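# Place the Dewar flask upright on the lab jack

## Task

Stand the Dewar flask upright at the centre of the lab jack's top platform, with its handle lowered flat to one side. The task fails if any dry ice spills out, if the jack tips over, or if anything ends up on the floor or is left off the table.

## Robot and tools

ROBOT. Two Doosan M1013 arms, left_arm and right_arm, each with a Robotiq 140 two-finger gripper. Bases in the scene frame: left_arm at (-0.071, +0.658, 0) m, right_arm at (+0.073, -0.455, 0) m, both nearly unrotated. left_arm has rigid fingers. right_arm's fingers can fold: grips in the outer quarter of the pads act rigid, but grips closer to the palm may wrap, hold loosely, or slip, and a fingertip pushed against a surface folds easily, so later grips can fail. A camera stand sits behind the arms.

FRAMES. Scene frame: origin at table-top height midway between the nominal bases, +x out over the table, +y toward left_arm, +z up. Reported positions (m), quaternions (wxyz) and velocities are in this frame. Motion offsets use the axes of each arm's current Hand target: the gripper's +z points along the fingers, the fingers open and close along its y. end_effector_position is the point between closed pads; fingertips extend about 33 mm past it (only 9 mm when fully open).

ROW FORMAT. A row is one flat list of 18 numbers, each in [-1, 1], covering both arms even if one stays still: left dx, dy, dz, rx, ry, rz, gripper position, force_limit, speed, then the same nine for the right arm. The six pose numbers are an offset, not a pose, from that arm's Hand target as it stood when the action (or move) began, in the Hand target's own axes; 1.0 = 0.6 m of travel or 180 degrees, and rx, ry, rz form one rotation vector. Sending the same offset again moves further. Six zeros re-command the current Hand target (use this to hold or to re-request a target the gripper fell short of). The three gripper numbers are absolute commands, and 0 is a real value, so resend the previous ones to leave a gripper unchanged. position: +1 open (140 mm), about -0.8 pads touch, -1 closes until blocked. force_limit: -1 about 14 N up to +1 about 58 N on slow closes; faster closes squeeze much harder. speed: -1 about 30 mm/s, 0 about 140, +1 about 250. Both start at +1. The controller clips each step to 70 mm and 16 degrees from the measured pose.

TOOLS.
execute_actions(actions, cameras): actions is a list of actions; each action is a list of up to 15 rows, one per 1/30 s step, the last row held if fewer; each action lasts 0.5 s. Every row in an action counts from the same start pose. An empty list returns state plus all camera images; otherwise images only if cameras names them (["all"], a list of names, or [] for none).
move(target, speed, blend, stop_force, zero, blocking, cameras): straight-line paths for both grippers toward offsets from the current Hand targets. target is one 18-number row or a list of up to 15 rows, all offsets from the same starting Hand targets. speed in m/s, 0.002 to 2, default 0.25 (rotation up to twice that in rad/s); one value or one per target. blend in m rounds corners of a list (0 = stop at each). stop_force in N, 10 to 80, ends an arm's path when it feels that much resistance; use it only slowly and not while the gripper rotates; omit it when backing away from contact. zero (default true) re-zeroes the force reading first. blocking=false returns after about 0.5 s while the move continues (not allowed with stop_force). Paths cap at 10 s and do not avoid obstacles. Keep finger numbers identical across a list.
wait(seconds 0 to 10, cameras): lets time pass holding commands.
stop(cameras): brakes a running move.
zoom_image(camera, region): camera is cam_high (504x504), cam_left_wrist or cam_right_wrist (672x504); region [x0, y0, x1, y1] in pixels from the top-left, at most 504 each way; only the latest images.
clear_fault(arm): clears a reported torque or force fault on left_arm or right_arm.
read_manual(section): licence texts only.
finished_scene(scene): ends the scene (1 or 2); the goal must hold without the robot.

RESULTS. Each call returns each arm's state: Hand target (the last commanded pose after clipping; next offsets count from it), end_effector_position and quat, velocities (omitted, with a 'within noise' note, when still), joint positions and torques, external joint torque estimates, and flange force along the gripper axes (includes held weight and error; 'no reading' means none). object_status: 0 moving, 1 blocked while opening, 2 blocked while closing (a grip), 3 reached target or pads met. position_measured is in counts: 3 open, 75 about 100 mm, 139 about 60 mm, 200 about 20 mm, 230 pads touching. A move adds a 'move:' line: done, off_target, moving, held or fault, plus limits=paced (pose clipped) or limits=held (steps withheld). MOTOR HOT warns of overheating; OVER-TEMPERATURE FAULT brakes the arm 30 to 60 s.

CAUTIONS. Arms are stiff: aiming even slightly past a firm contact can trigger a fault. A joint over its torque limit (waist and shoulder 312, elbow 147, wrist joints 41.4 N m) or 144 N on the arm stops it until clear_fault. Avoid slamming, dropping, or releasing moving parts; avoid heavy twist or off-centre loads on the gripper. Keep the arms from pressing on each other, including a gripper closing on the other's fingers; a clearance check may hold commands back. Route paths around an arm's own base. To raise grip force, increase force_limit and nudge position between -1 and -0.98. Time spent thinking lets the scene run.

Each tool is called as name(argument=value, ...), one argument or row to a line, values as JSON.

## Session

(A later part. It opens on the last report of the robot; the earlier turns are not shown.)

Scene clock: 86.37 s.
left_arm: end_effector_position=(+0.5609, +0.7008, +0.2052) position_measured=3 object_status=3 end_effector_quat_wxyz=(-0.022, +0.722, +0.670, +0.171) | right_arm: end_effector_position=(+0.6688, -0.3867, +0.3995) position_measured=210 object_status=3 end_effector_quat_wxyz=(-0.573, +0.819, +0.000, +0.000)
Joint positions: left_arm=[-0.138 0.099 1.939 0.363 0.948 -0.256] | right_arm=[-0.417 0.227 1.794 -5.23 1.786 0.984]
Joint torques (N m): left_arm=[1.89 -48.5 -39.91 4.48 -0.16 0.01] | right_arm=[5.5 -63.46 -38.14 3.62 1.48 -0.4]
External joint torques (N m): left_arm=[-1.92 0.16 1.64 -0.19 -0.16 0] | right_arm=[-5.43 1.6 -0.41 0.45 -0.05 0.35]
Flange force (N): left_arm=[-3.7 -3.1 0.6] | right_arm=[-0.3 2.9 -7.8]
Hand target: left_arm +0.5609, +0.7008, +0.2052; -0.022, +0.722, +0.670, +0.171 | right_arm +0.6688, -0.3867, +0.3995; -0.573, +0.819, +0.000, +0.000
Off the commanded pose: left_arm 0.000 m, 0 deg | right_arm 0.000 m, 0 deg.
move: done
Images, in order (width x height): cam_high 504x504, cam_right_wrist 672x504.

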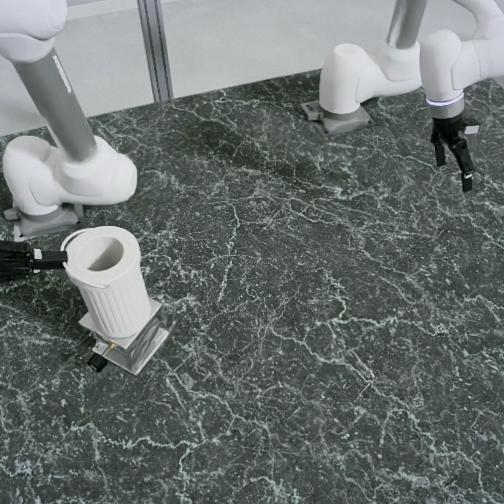

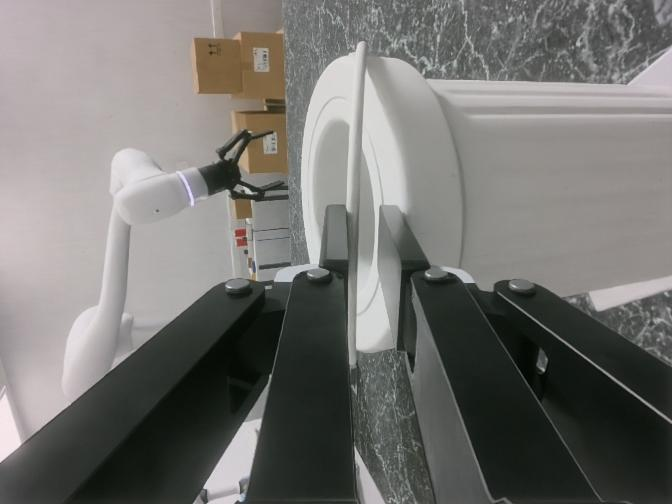

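move(
  target=[
    [0,0,0,0,0,0,1,1,1,0,0,-0.0833,0,0,0,-0.64,-1,-1],
    [0,0,0,0,0,0,1,1,1,0,0.0079,-0.0465,-0.2222,0,0,-1,-0.5,-0.3],
  ],
  speed=[0.08,0.2],
  blend=[0.01,0],
  cameras=["cam_high","cam_right_wrist"],
)

zoom_image(
  camera="cam_right_wrist",
  region=[80, 0, 380, 300],
)

zoom_image(
  camera="cam_right_wrist",
  region=[286, 20, 536, 320],
)

Scene clock: 90.80 s.
left_arm: end_effector_position=(+0.5609, +0.7008, +0.2052) position_measured=3 object_status=3 end_effector_quat_wxyz=(-0.022, +0.722, +0.670, +0.171) | right_arm: end_effector_position=(+0.6688, -0.4145, +0.4046) position_measured=232 object_status=3 end_effector_quat_wxyz=(-0.259, +0.966, +0.001, +0.000)
Joint positions: left_arm=[-0.138 0.099 1.939 0.363 0.948 -0.256] | right_arm=[-0.24 0.087 1.623 -5.78 1.581 1.272]
Joint torques (N m): left_arm=[1.65 -48.81 -39.82 4.53 -0.11 0.01] | right_arm=[5.39 -52.59 -41.14 4.86 0.58 -0.25]
External joint torques (N m): left_arm=[-1.64 0.62 1.61 -0.24 -0.21 0] | right_arm=[-5.54 2.28 -0.4 0.21 -0.23 0.23]
Flange force (N): left_arm=[-3.3 -2.4 1.2] | right_arm=[2.0 8.0 -4.5]
Hand target: left_arm +0.5609, +0.7008, +0.2052; -0.022, +0.722, +0.670, +0.171 | right_arm +0.6688, -0.4145, +0.4046; -0.259, +0.966, +0.001, +0.000
Off the commanded pose: left_arm 0.000 m, 0 deg | right_arm 0.000 m, 0 deg.
move: done
Images, in order (width x height): cam_high 504x504, cam_right_wrist 672x504.

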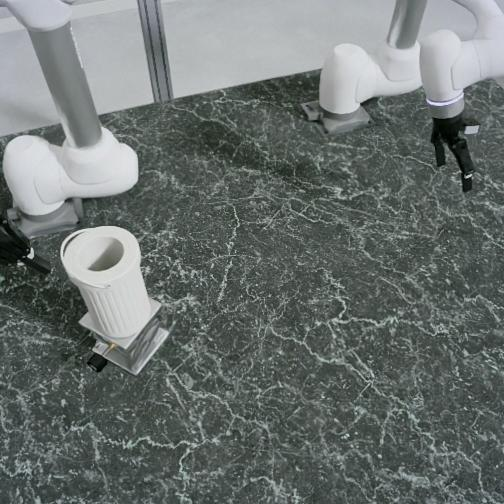

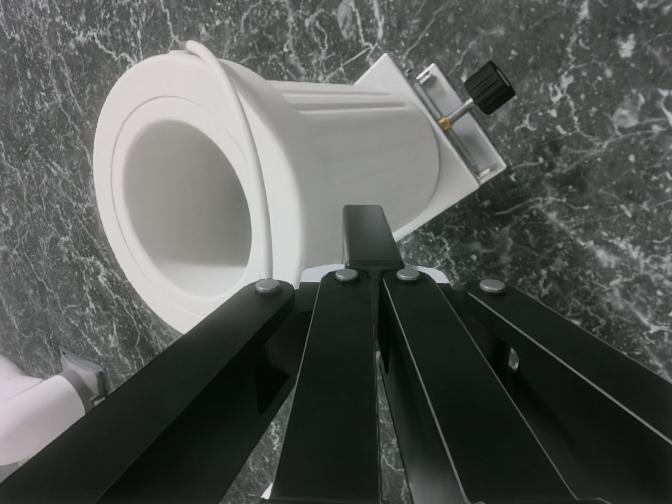

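Scaled by 1.680 from the camera's 672x504 image, which has a finer 960x720 frame.

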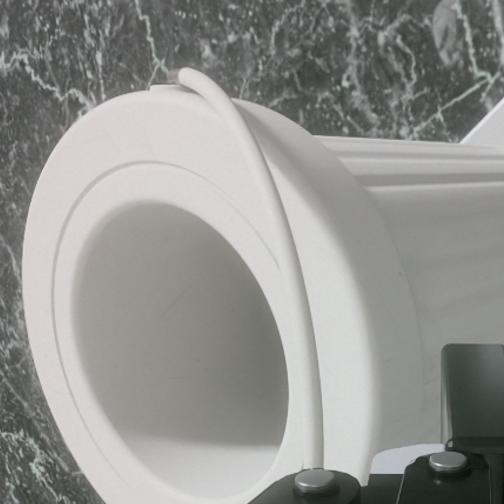

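Scaled by 1.680 from the camera's 672x504 image, which has a finer 960x720 frame.

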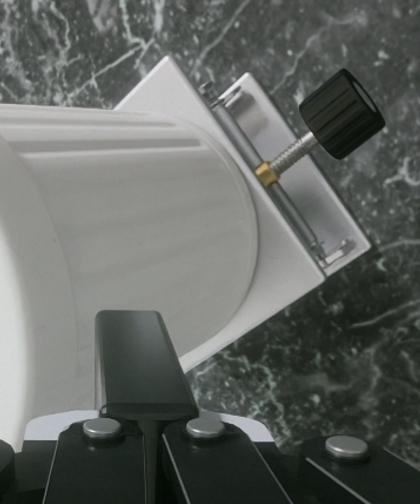

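move(
  target=[
    [0,0,0,0,0,0,1,1,1,-0.0113,-0.0054,-0.0477,0.3056,0,0,-1,-0.5,-0.3],
    [0,0,0,0,0,0,1,1,1,-0.0113,-0.0483,0.0007,0.3056,0,0,-1,-0.5,-0.3],
  ],
  speed=[0.2,0.06],
  blend=[0.004,0],
  cameras=["cam_high","cam_right_wrist"],
)

zoom_image(
  camera="cam_high",
  region=[30, 190, 170, 330],
)

zoom_image(
  camera="cam_right_wrist",
  region=[286, 20, 536, 320],
)

Scene clock: 97.57 s.
left_arm: end_effector_position=(+0.5609, +0.7008, +0.2052) position_measured=3 object_status=3 end_effector_quat_wxyz=(-0.022, +0.722, +0.670, +0.171) | right_arm: end_effector_position=(+0.6620, -0.3893, +0.4187) position_measured=232 object_status=3 end_effector_quat_wxyz=(-0.676, +0.737, +0.000, -0.001)
Joint positions: left_arm=[-0.138 0.099 1.939 0.363 0.948 -0.256] | right_arm=[-0.452 0.283 1.854 -5.059 1.917 0.922]
Joint torques (N m): left_arm=[1.97 -48.55 -39.86 4.54 -0.12 0.02] | right_arm=[6.35 -68.36 -36.93 3.24 1.96 -0.27]
External joint torques (N m): left_arm=[-1.93 0.22 1.45 -0.23 -0.21 -0.01] | right_arm=[-6.45 3.09 0.4 0.11 -0.29 0.22]
Flange force (N): left_arm=[-3.6 -2.7 0.6] | right_arm=[-1.0 3.7 -9.6]
Hand target: left_arm +0.5609, +0.7008, +0.2052; -0.022, +0.722, +0.670, +0.171 | right_arm +0.6620, -0.3892, +0.4187; -0.676, +0.737, +0.000, -0.001
Off the commanded pose: left_arm 0.000 m, 0 deg | right_arm 0.000 m, 0 deg.
move: done
Images, in order (width x height): cam_high 504x504, cam_right_wrist 672x504.

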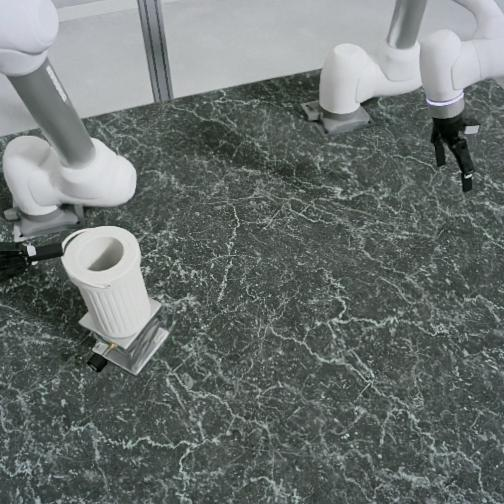

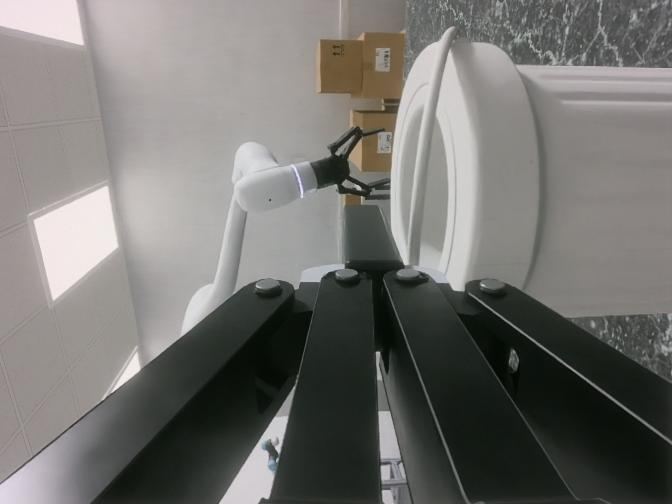

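Scaled by 3.600 from the camera's 504x504 image, which has a finer 720x720 frame.

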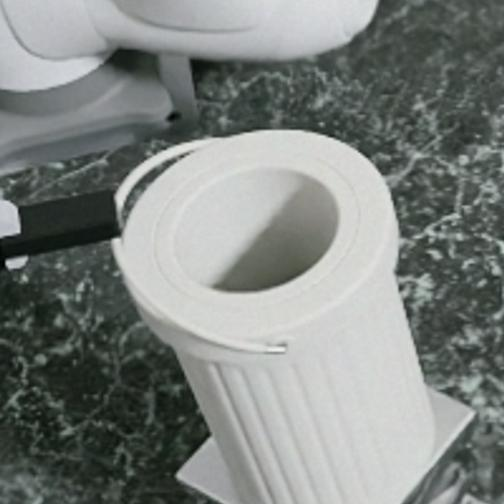

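Scaled by 1.680 from the camera's 672x504 image, which has a finer 960x720 frame.

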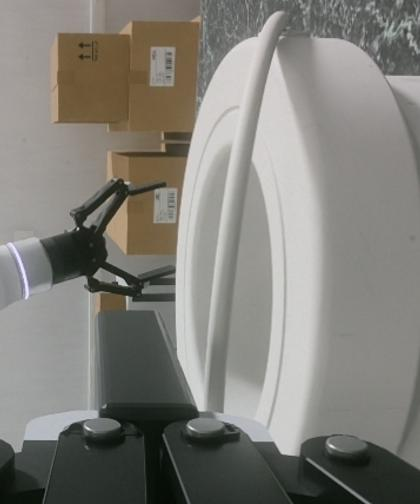

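move(
  target=[0,0,0,0,0,0,1,1,1,0,0.0515,0.0045,0,0,0,-1,-0.5,-0.3],
  speed=0.025,
  stop_force=15,
  cameras=["cam_high","cam_right_wrist"],
)

zoom_image(
  camera="cam_high",
  region=[30, 190, 170, 330],
)

zoom_image(
  camera="cam_right_wrist",
  region=[286, 20, 536, 320],
)

Scene clock: 100.23 s.
left_arm: end_effector_position=(+0.5609, +0.7008, +0.2052) position_measured=3 object_status=3 end_effector_quat_wxyz=(-0.022, +0.722, +0.670, +0.171) | right_arm: end_effector_position=(+0.6620, -0.3892, +0.3877) position_measured=232 object_status=3 end_effector_quat_wxyz=(-0.676, +0.737, +0.000, -0.001)
Joint positions: left_arm=[-0.138 0.099 1.939 0.363 0.948 -0.256] | right_arm=[-0.452 0.313 1.88 -5.077 1.898 0.867]
Joint torques (N m): left_arm=[1.81 -48.73 -39.85 4.53 -0.1 0.06] | right_arm=[5.53 -69.61 -35.26 3.09 1.87 -0.31]
External joint torques (N m): left_arm=[-1.96 0.64 1.71 -0.25 -0.22 -0.05] | right_arm=[-5.66 2.98 0.06 0.18 -0.1 0.27]
Flange force (N): left_arm=[-3.9 -2.6 1.2] | right_arm=[-0.1 3.3 -8.9]
Hand target: left_arm +0.5609, +0.7008, +0.2052; -0.022, +0.722, +0.670, +0.171 | right_arm +0.6620, -0.3892, +0.3877; -0.676, +0.737, +0.000, -0.001
Off the commanded pose: left_arm 0.000 m, 0 deg | right_arm 0.000 m, 0 deg.
move: done
Images, in order (width x height): cam_high 504x504, cam_right_wrist 672x504.

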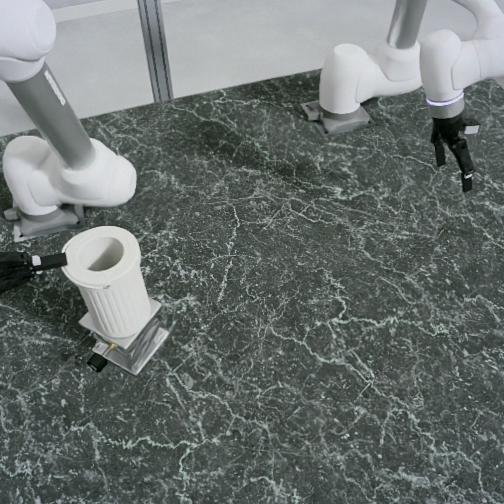

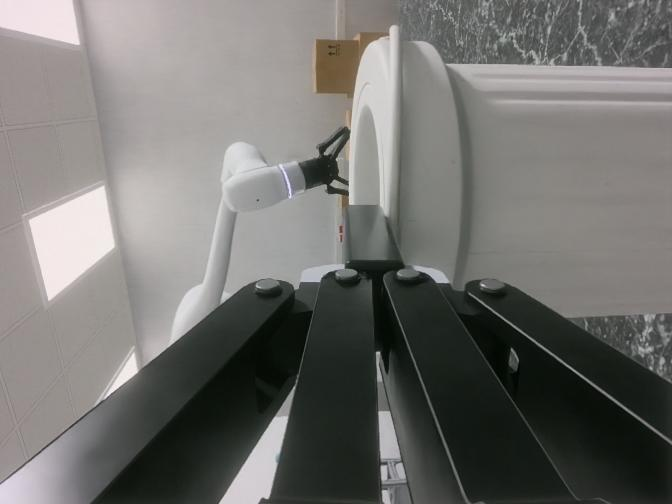

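Scaled by 3.600 from the camera's 504x504 image, which has a finer 720x720 frame.

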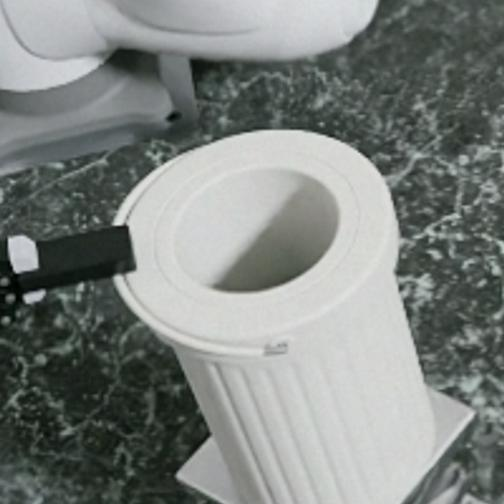

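Scaled by 1.680 from the camera's 672x504 image, which has a finer 960x720 frame.

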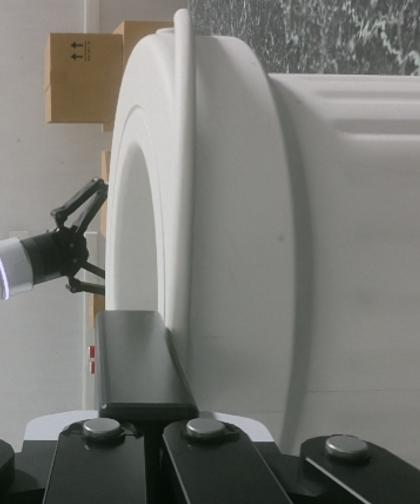

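move(
  target=[0,0,0,0,0,0,1,1,1,0,0.0035,-0.0163,0.0278,0,0,-1,-0.5,-0.3],
  speed=0.05,
)

move(
  target=[0,0,0,0,0,0,1,1,1,0,0.0278,0,0,0,0,-1,-0.5,-0.3],
  speed=0.02,
  stop_force=12,
  cameras=["cam_high","cam_right_wrist"],
)

zoom_image(
  camera="cam_high",
  region=[30, 190, 170, 330],
)

zoom_image(
  camera="cam_right_wrist",
  region=[286, 20, 536, 320],
)

Scene clock: 101.93 s.
left_arm: end_effector_position=(+0.5609, +0.7008, +0.2052) position_measured=3 object_status=3 end_effector_quat_wxyz=(-0.022, +0.722, +0.670, +0.171) | right_arm: end_effector_position=(+0.6620, -0.3992, +0.3865) position_measured=232 object_status=3 end_effector_quat_wxyz=(+0.707, -0.707, +0.000, +0.001)
Joint positions: left_arm=[-0.138 0.099 1.939 0.363 0.948 -0.256] | right_arm=[-0.467 0.35 1.894 -5.036 1.95 0.836]
Joint torques (N m): left_arm=[1.55 -48.77 -39.78 4.55 -0.14 0.02] | right_arm=[5.63 -72.95 -34.23 2.67 2.2 -0.34]
External joint torques (N m): left_arm=[-1.52 0.36 1.46 -0.25 -0.18 -0.02] | right_arm=[-5.42 3.22 0.13 0.33 -0.34 0.29]
Flange force (N): left_arm=[-3.0 -2.5 0.9] | right_arm=[0.3 3.0 -8.4]
Hand target: left_arm +0.5609, +0.7008, +0.2052; -0.022, +0.722, +0.670, +0.171 | right_arm +0.6620, -0.3992, +0.3865; +0.707, -0.707, +0.000, +0.001
Off the commanded pose: left_arm 0.000 m, 0 deg | right_arm 0.000 m, 0 deg.
move: done

Scene clock: 102.87 s.
left_arm: end_effector_position=(+0.5609, +0.7008, +0.2052) position_measured=3 object_status=3 end_effector_quat_wxyz=(-0.022, +0.722, +0.670, +0.171) | right_arm: end_effector_position=(+0.6620, -0.3992, +0.3807) position_measured=232 object_status=3 end_effector_quat_wxyz=(+0.707, -0.707, -0.001, +0.000)
Joint positions: left_arm=[-0.138 0.099 1.939 0.363 0.948 -0.256] | right_arm=[-0.467 0.356 1.898 -5.039 1.947 0.825]
Joint torques (N m): left_arm=[1.65 -48.59 -39.84 4.52 -0.08 0.01] | right_arm=[9.31 -62.59 -26.82 -2.68 -3.28 -0.22]
External joint torques (N m): left_arm=[-1.45 0.24 1.73 -0.25 -0.23 0] | right_arm=[-8.96 -7.72 -7.13 5.66 5.17 0.18]
Flange force (N): left_arm=[-2.9 -3.2 1.1] | right_arm=[-0.3 -20.3 -14.4]
Hand target: left_arm +0.5609, +0.7008, +0.2052; -0.022, +0.722, +0.670, +0.171 | right_arm +0.6620, -0.3992, +0.3807; +0.707, -0.707, -0.001, +0.000 (not the last commanded pose)
Off the commanded pose: left_arm 0.000 m, 0 deg | right_arm 0.011 m, 0 deg.
move: contact (right_arm)
Images, in order (width x height): cam_high 504x504, cam_right_wrist 672x504.

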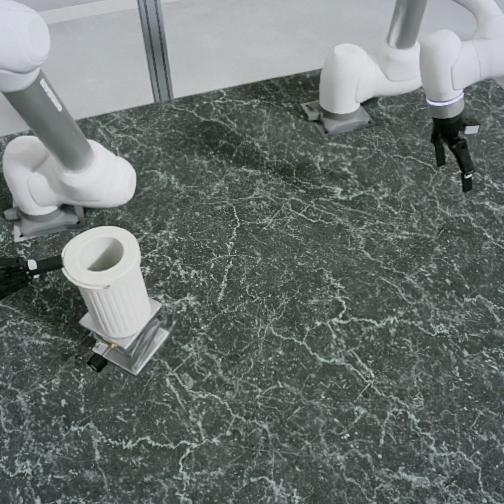

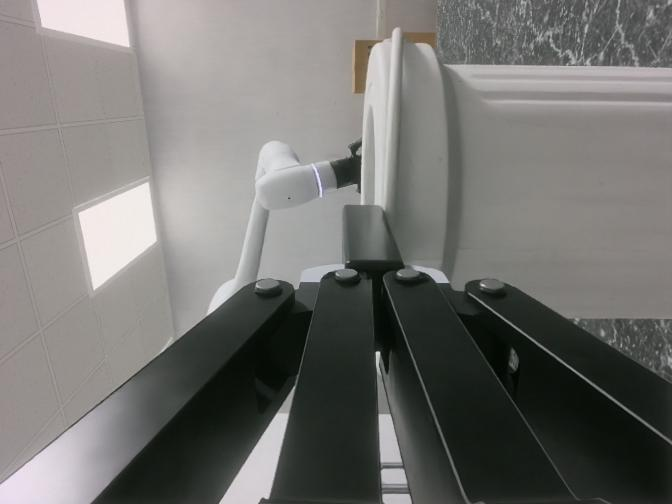

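Scaled by 3.600 from the camera's 504x504 image, which has a finer 720x720 frame.

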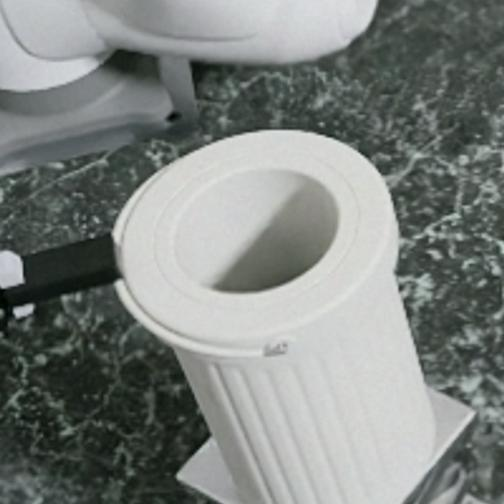

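Scaled by 1.680 from the camera's 672x504 image, which has a finer 960x720 frame.

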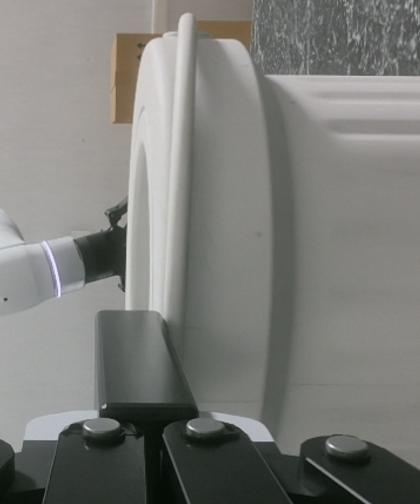

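move(
  target=[
    [0,0,0,0,0,0,1,1,1,0,-0.0083,0,0,0,0,-1,-0.5,-0.3],
    [0,0,0,0,0,0,1,1,1,0,-0.0083,-0.0088,0,0,0,-1,-0.5,-0.3],
  ],
  speed=0.03,
  blend=[0.001,0],
)

move(
  target=[0,0,0,0,0,0,1,1,1,0,0.0278,0,0,0,0,-1,-0.5,-0.3],
  speed=0.015,
  stop_force=10,
  cameras=["cam_high","cam_right_wrist"],
)

zoom_image(
  camera="cam_high",
  region=[30, 190, 170, 330],
)

zoom_image(
  camera="cam_right_wrist",
  region=[286, 20, 536, 320],
)

Scene clock: 104.27 s.
left_arm: end_effector_position=(+0.5609, +0.7008, +0.2052) position_measured=3 object_status=3 end_effector_quat_wxyz=(-0.022, +0.722, +0.670, +0.171) | right_arm: end_effector_position=(+0.6620, -0.4044, +0.3857) position_measured=232 object_status=3 end_effector_quat_wxyz=(+0.707, -0.707, -0.001, +0.000)
Joint positions: left_arm=[-0.138 0.099 1.939 0.363 0.948 -0.256] | right_arm=[-0.474 0.354 1.89 -5.041 1.955 0.833]
Joint torques (N m): left_arm=[1.95 -48.53 -39.99 4.46 -0.1 0.03] | right_arm=[4.3 -72.5 -33.42 2.78 2.37 -0.27]
External joint torques (N m): left_arm=[-2 0.13 1.61 -0.16 -0.22 -0.02] | right_arm=[-4.35 2.39 -0.74 0.25 -0.5 0.22]
Flange force (N): left_arm=[-3.8 -3.1 0.6] | right_arm=[1.5 1.7 -7.1]
Hand target: left_arm +0.5609, +0.7008, +0.2052; -0.022, +0.722, +0.670, +0.171 | right_arm +0.6620, -0.4045, +0.3857; +0.707, -0.707, -0.001, +0.000
Off the commanded pose: left_arm 0.000 m, 0 deg | right_arm 0.000 m, 0 deg.
move: done

Scene clock: 106.17 s.
left_arm: end_effector_position=(+0.5609, +0.7008, +0.2052) position_measured=3 object_status=3 end_effector_quat_wxyz=(-0.022, +0.722, +0.670, +0.171) | right_arm: end_effector_position=(+0.6620, -0.4045, +0.3690) position_measured=232 object_status=3 end_effector_quat_wxyz=(+0.707, -0.707, -0.001, +0.000)
Joint positions: left_arm=[-0.138 0.099 1.939 0.363 0.948 -0.256] | right_arm=[-0.474 0.372 1.901 -5.052 1.946 0.803]
Joint torques (N m): left_arm=[1.87 -48.87 -39.96 4.5 -0.1 -0.03] | right_arm=[6.15 -74.08 -33.35 2.87 2.05 -0.28]
External joint torques (N m): left_arm=[-1.78 0.53 1.67 -0.21 -0.22 0.04] | right_arm=[-6.08 3.03 -0.05 0.1 -0.13 0.23]
Flange force (N): left_arm=[-3.4 -2.7 1.2] | right_arm=[-0.5 2.9 -9.7]
Hand target: left_arm +0.5609, +0.7008, +0.2052; -0.022, +0.722, +0.670, +0.171 | right_arm +0.6620, -0.4045, +0.3690; +0.707, -0.707, -0.001, +0.000
Off the commanded pose: left_arm 0.000 m, 0 deg | right_arm 0.000 m, 0 deg.
move: done
Images, in order (width x height): cam_high 504x504, cam_right_wrist 672x504.

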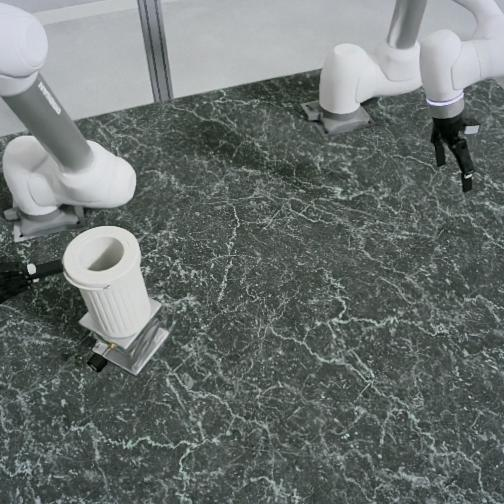

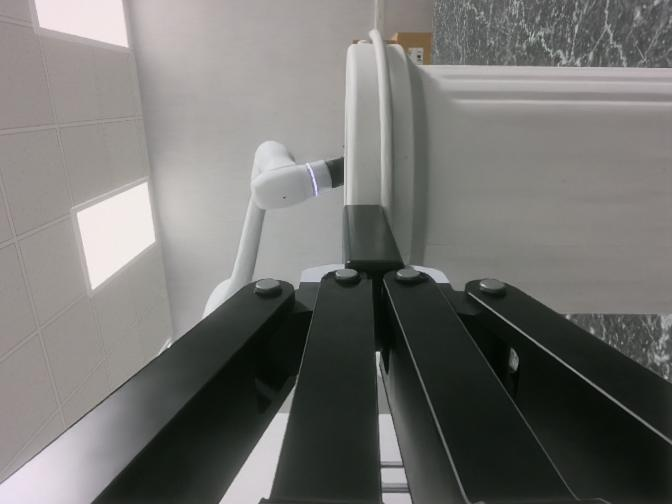

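Scaled by 3.600 from the camera's 504x504 image, which has a finer 720x720 frame.

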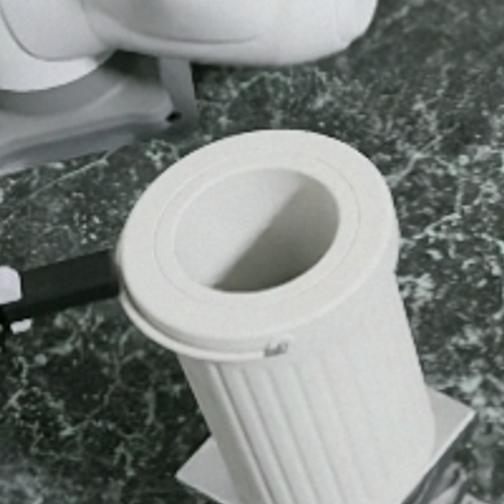

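Scaled by 1.680 from the camera's 672x504 image, which has a finer 960x720 frame.

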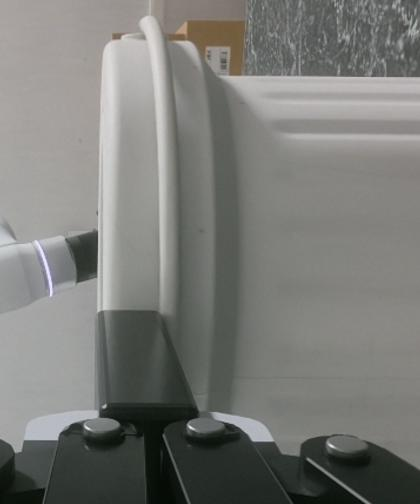

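move(
  target=[
    [0,0,0,0,0,0,1,1,1,0,0.0317,0,0.0444,0,0,-1,-0.5,-0.3],
    [0,0,0,0,0,0,1,1,1,0,0.0552,0.001,0.0667,0,0,-1,-0.5,-0.3],
  ],
  speed=0.025,
  blend=[0.002,0],
  cameras=["cam_high","cam_right_wrist"],
)

zoom_image(
  camera="cam_high",
  region=[30, 190, 170, 330],
)

zoom_image(
  camera="cam_right_wrist",
  region=[286, 20, 536, 320],
)

Scene clock: 111.27 s.
left_arm: end_effector_position=(+0.5609, +0.7008, +0.2052) position_measured=3 object_status=3 end_effector_quat_wxyz=(-0.022, +0.722, +0.670, +0.171) | right_arm: end_effector_position=(+0.6620, -0.4039, +0.3360) position_measured=232 object_status=3 end_effector_quat_wxyz=(+0.777, -0.629, +0.000, +0.001)
Joint positions: left_arm=[-0.138 0.099 1.939 0.363 0.948 -0.256] | right_arm=[-0.464 0.493 1.96 -4.965 2.041 0.68]
Joint torques (N m): left_arm=[1.76 -48.78 -39.86 4.54 -0.08 0.01] | right_arm=[5.18 -81.43 -28.92 2.16 2.17 -0.27]
External joint torques (N m): left_arm=[-1.86 0.65 1.61 -0.25 -0.24 0] | right_arm=[-5.39 3.3 0.07 0.09 -0.04 0.22]
Flange force (N): left_arm=[-3.6 -2.4 1.2] | right_arm=[-0.4 2.1 -9.4]
Hand target: left_arm +0.5609, +0.7008, +0.2052; -0.022, +0.722, +0.670, +0.171 | right_arm +0.6620, -0.4039, +0.3359; +0.777, -0.629, +0.000, +0.001
Off the commanded pose: left_arm 0.000 m, 0 deg | right_arm 0.000 m, 0 deg.
move: done
Images, in order (width x height): cam_high 504x504, cam_right_wrist 672x504.

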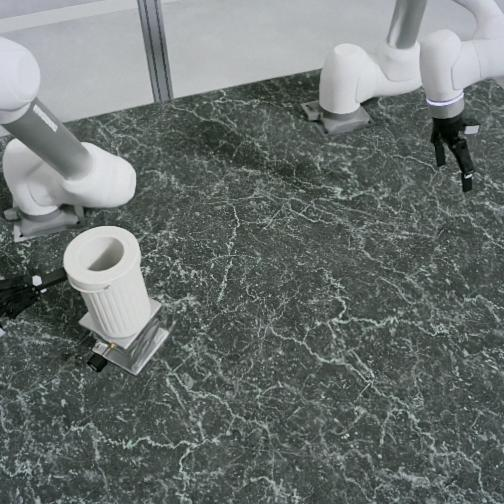

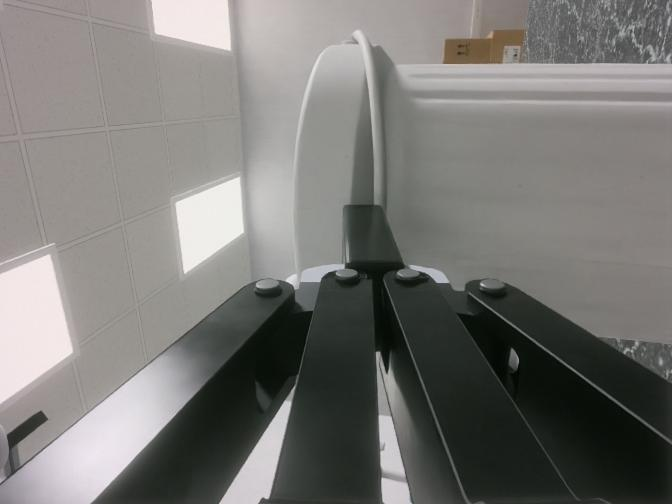

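Scaled by 3.600 from the camera's 504x504 image, which has a finer 720x720 frame.

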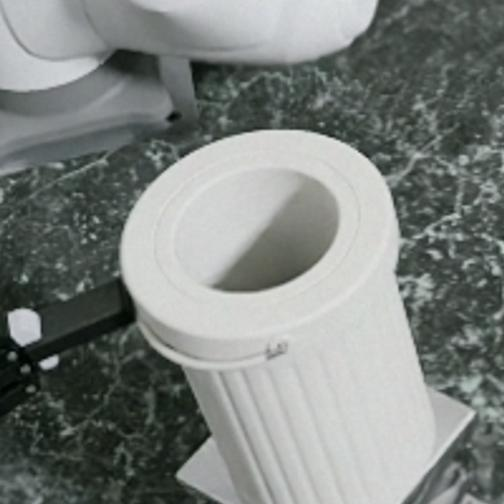

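Scaled by 1.680 from the camera's 672x504 image, which has a finer 960x720 frame.

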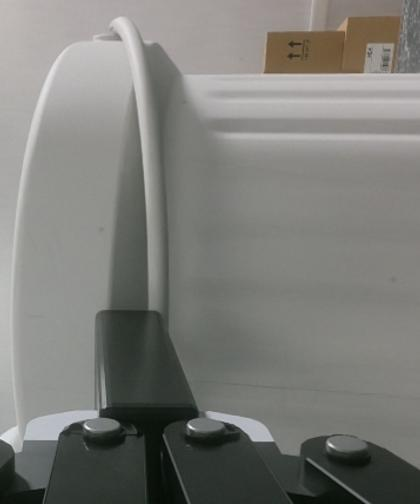

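move(
  target=[
    [0,0,0,0,0,0,1,1,1,0,0.0121,0,0,0,0,-1,-0.5,-0.3],
    [0,0,0,0,0,0,1,1,1,0,0.0231,0.0028,0,0,0,-1,-0.5,-0.3],
  ],
  speed=0.02,
  blend=[0.002,0],
  stop_force=10,
  cameras=["cam_high","cam_right_wrist"],
)

zoom_image(
  camera="cam_high",
  region=[30, 190, 170, 330],
)

zoom_image(
  camera="cam_right_wrist",
  region=[286, 20, 536, 320],
)

Scene clock: 113.27 s.
left_arm: end_effector_position=(+0.5609, +0.7008, +0.2052) position_measured=3 object_status=3 end_effector_quat_wxyz=(-0.022, +0.722, +0.670, +0.171) | right_arm: end_effector_position=(+0.6620, -0.3993, +0.3227) position_measured=232 object_status=3 end_effector_quat_wxyz=(+0.777, -0.629, +0.000, +0.001)
Joint positions: left_arm=[-0.138 0.099 1.939 0.363 0.948 -0.256] | right_arm=[-0.457 0.509 1.969 -4.972 2.031 0.654]
Joint torques (N m): left_arm=[1.73 -48.8 -39.86 4.47 -0.16 0.02] | right_arm=[6.16 -82.03 -28 2.07 2.35 -0.27]
External joint torques (N m): left_arm=[-1.68 0.46 1.69 -0.19 -0.15 -0.01] | right_arm=[-6.61 3.89 -0.02 0.14 -0.19 0.22]
Flange force (N): left_arm=[-3.4 -2.8 1.0] | right_arm=[-0.5 2.6 -11.3]
Hand target: left_arm +0.5609, +0.7008, +0.2052; -0.022, +0.722, +0.670, +0.171 | right_arm +0.6620, -0.3993, +0.3227; +0.777, -0.629, +0.000, +0.001
Off the commanded pose: left_arm 0.000 m, 0 deg | right_arm 0.000 m, 0 deg.
move: done
Images, in order (width x height): cam_high 504x504, cam_right_wrist 672x504.

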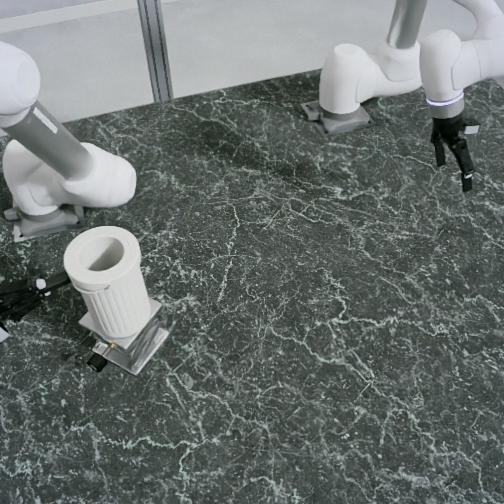

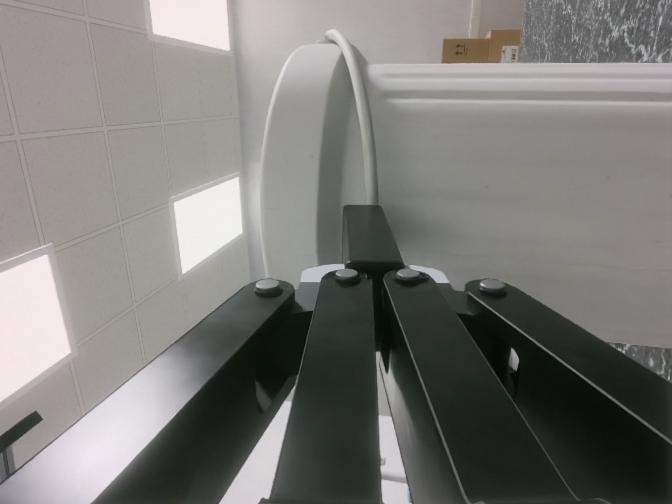

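Scaled by 3.600 from the camera's 504x504 image, which has a finer 720x720 frame.

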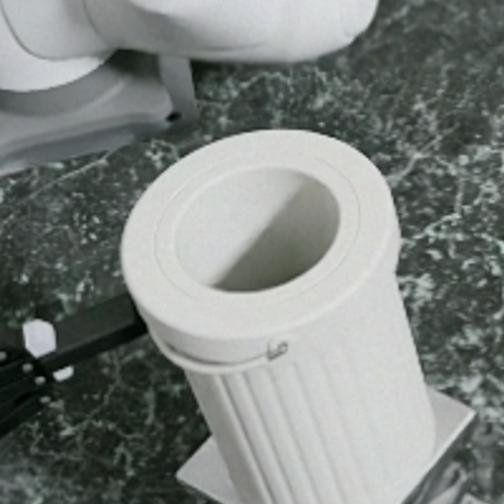

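Scaled by 1.680 from the camera's 672x504 image, which has a finer 960x720 frame.

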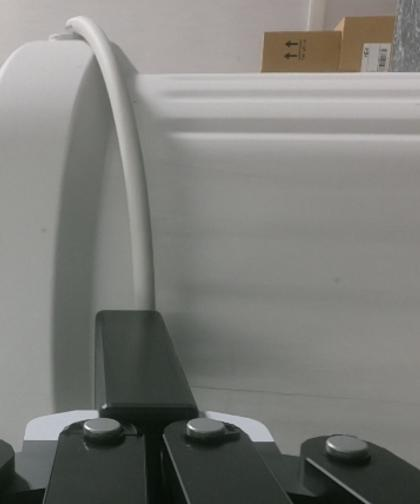

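move(
  target=[
    [0,0,0,0,0,0,1,1,1,0,-0.0272,-0.0295,0.0722,0,0,-1,-0.5,-0.3],
    [0,0,0,0,0,0,1,1,1,0,-0.0238,-0.0118,0.0722,0,0,-1,-0.5,-0.3],
  ],
  speed=[0.06,0.03],
  blend=[0.002,0],
  cameras=["cam_high","cam_right_wrist"],
)

zoom_image(
  camera="cam_high",
  region=[30, 190, 170, 330],
)

zoom_image(
  camera="cam_right_wrist",
  region=[286, 20, 536, 320],
)

Scene clock: 118.73 s.
left_arm: end_effector_position=(+0.5609, +0.7008, +0.2052) position_measured=3 object_status=3 end_effector_quat_wxyz=(-0.022, +0.722, +0.670, +0.171) | right_arm: end_effector_position=(+0.6620, -0.4093, +0.3352) position_measured=232 object_status=3 end_effector_quat_wxyz=(+0.843, -0.537, +0.000, +0.001)
Joint positions: left_arm=[-0.138 0.099 1.939 0.363 0.948 -0.256] | right_arm=[-0.438 0.588 1.993 -4.858 2.182 0.618]
Joint torques (N m): left_arm=[1.99 -48.68 -39.95 4.5 -0.11 0.01] | right_arm=[5.65 -86.1 -25.23 1.74 2.11 -0.33]
External joint torques (N m): left_arm=[-2.04 0.42 1.81 -0.23 -0.21 0] | right_arm=[-5.67 3.36 0.33 -0.19 -0.03 0.29]
Flange force (N): left_arm=[-4.0 -3.1 1.0] | right_arm=[-1.6 0.4 -10.3]
Hand target: left_arm +0.5609, +0.7008, +0.2052; -0.022, +0.722, +0.670, +0.171 | right_arm +0.6620, -0.4092, +0.3352; +0.843, -0.537, +0.000, +0.001
Off the commanded pose: left_arm 0.000 m, 0 deg | right_arm 0.000 m, 0 deg.
move: done
Images, in order (width x height): cam_high 504x504, cam_right_wrist 672x504.

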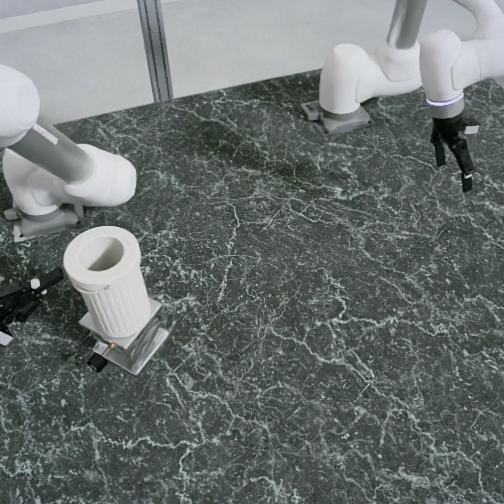

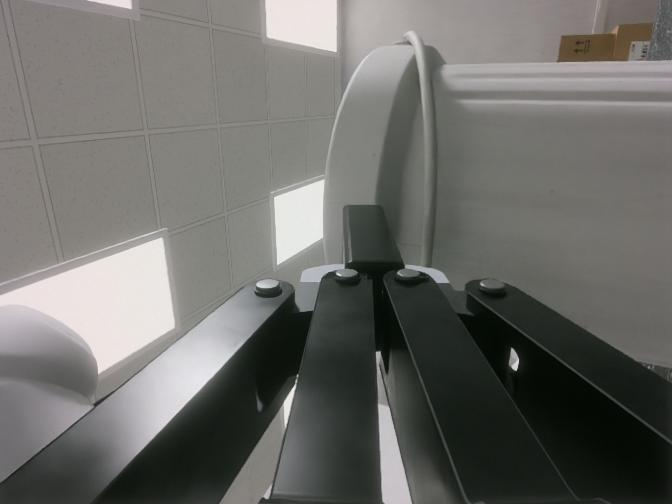

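Scaled by 3.600 from the camera's 504x504 image, which has a finer 720x720 frame.

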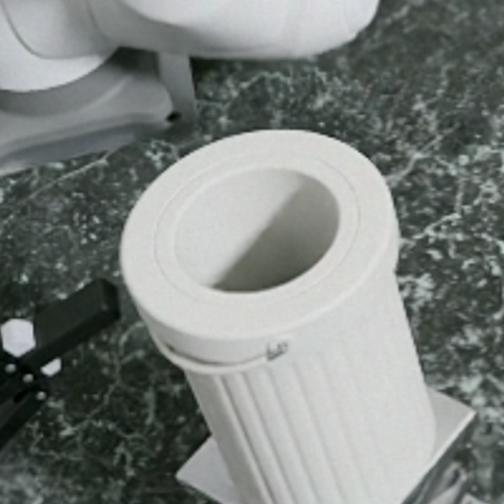

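Scaled by 1.680 from the camera's 672x504 image, which has a finer 960x720 frame.

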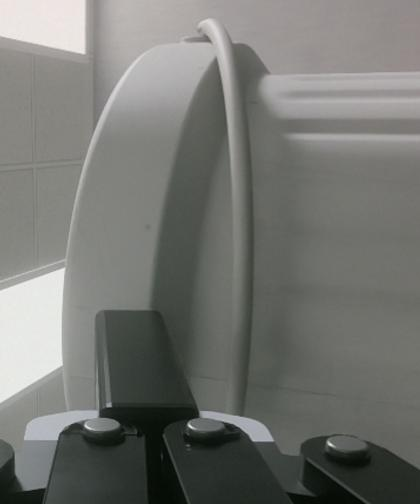

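move(
  target=[
    [0,0,0,0,0,0,1,1,1,0,0.0097,0.013,0,0,0,-1,-0.5,-0.3],
    [0,0,0,0,0,0,1,1,1,0,0.0237,0.0112,0,0,0,-1,-0.5,-0.3],
    [0,0,0,0,0,0,1,1,1,0,0.0363,0.007,0,0,0,-1,-0.5,-0.3],
  ],
  speed=0.02,
  blend=[0.001,0.002,0],
  stop_force=10,
  cameras=["cam_high","cam_right_wrist"],
)

zoom_image(
  camera="cam_high",
  region=[30, 190, 170, 330],
)

zoom_image(
  camera="cam_right_wrist",
  region=[286, 20, 536, 320],
)

Scene clock: 121.53 s.
left_arm: end_effector_position=(+0.5609, +0.7008, +0.2052) position_measured=3 object_status=3 end_effector_quat_wxyz=(-0.022, +0.722, +0.670, +0.171) | right_arm: end_effector_position=(+0.6620, -0.3962, +0.3173) position_measured=232 object_status=3 end_effector_quat_wxyz=(+0.843, -0.537, +0.000, +0.001)
Joint positions: left_arm=[-0.138 0.099 1.939 0.363 0.948 -0.256] | right_arm=[-0.42 0.611 2.006 -4.865 2.167 0.578]
Joint torques (N m): left_arm=[1.65 -48.65 -39.98 4.51 -0.12 0.01] | right_arm=[5.85 -86.66 -24.04 1.31 2.26 -0.26]
External joint torques (N m): left_arm=[-1.59 0.64 1.93 -0.25 -0.19 0] | right_arm=[-6.16 3.55 0.46 0.19 -0.13 0.22]
Flange force (N): left_arm=[-3.3 -3.0 1.5] | right_arm=[-1.5 0.5 -10.6]
Hand target: left_arm +0.5609, +0.7008, +0.2052; -0.022, +0.722, +0.670, +0.171 | right_arm +0.6620, -0.3962, +0.3173; +0.843, -0.537, +0.000, +0.001
Off the commanded pose: left_arm 0.000 m, 0 deg | right_arm 0.000 m, 0 deg.
move: done
Images, in order (width x height): cam_high 504x504, cam_right_wrist 672x504.

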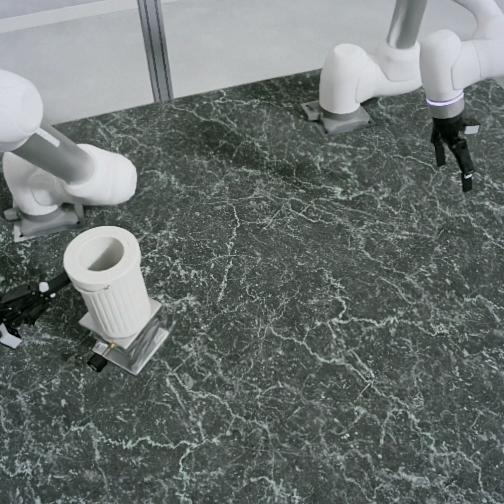

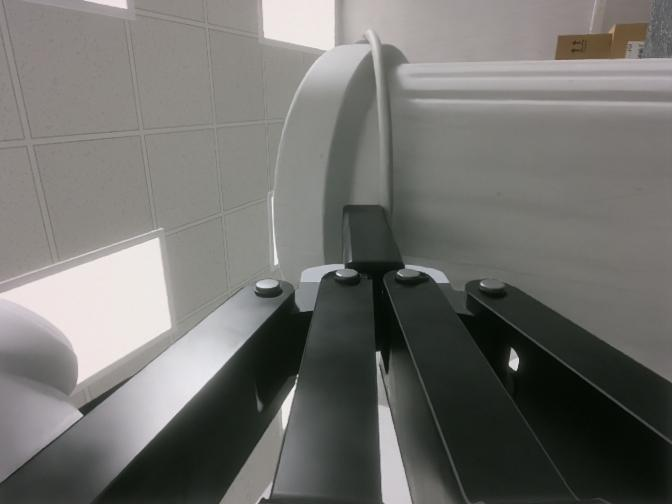

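Scaled by 3.600 from the camera's 504x504 image, which has a finer 720x720 frame.

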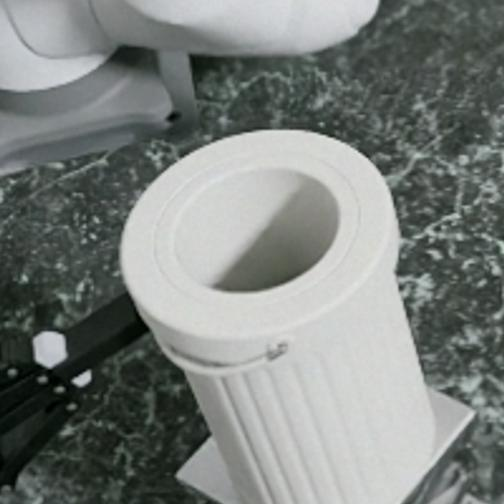

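Scaled by 1.680 from the camera's 672x504 image, which has a finer 960x720 frame.

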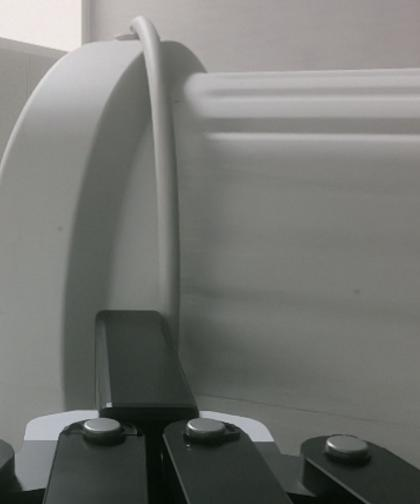

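move(
  target=[0,0,0,0,0,0,1,1,1,0,0.0105,-0.0038,0,0,0,-1,-0.5,-0.3],
  speed=0.02,
  stop_force=10,
  cameras=["cam_right_wrist"],
)

zoom_image(
  camera="cam_right_wrist",
  region=[286, 20, 536, 320],
)

Scene clock: 123.47 s.
left_arm: end_effector_position=(+0.5609, +0.7008, +0.2052) position_measured=3 object_status=3 end_effector_quat_wxyz=(-0.022, +0.722, +0.670, +0.171) | right_arm: end_effector_position=(+0.6620, -0.3956, +0.3106) position_measured=232 object_status=3 end_effector_quat_wxyz=(+0.843, -0.537, +0.000, +0.001)
Joint positions: left_arm=[-0.138 0.099 1.939 0.363 0.948 -0.256] | right_arm=[-0.419 0.621 2.006 -4.872 2.165 0.565]
Joint torques (N m): left_arm=[1.6 -48.59 -39.87 4.51 -0.13 0.05] | right_arm=[5.95 -87.11 -23.59 1.38 2.31 -0.26]
External joint torques (N m): left_arm=[-1.59 0.46 1.79 -0.24 -0.18 -0.04] | right_arm=[-5.97 3.51 0.23 0.09 -0.17 0.21]
Flange force (N): left_arm=[-3.3 -3.0 1.2] | right_arm=[-1.2 0.6 -10.6]
Hand target: left_arm +0.5609, +0.7008, +0.2052; -0.022, +0.722, +0.670, +0.171 | right_arm +0.6620, -0.3956, +0.3106; +0.843, -0.537, +0.000, +0.001
Off the commanded pose: left_arm 0.000 m, 0 deg | right_arm 0.000 m, 0 deg.
move: done
Images, in order (width x height): cam_right_wrist 672x504.

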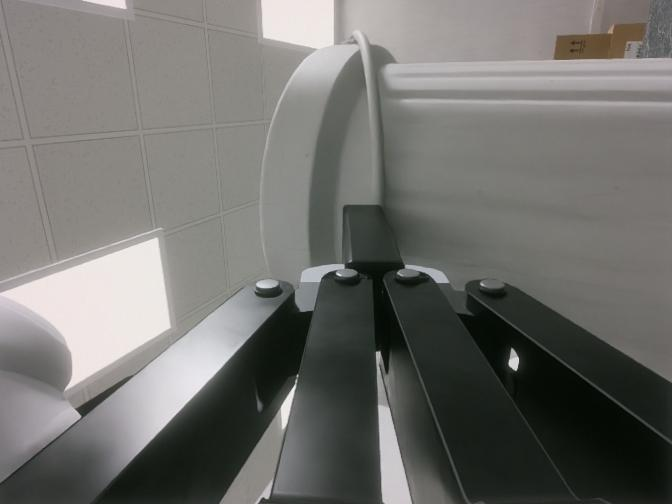

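Scaled by 1.680 from the camera's 672x504 image, which has a finer 960x720 frame.

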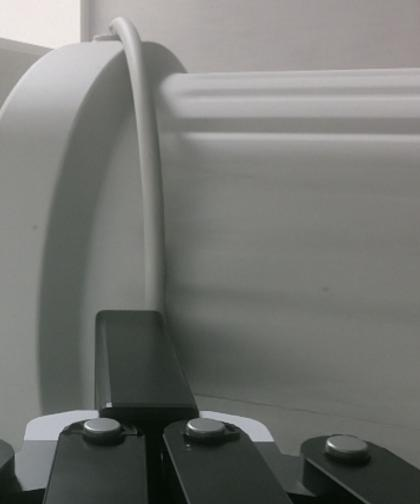

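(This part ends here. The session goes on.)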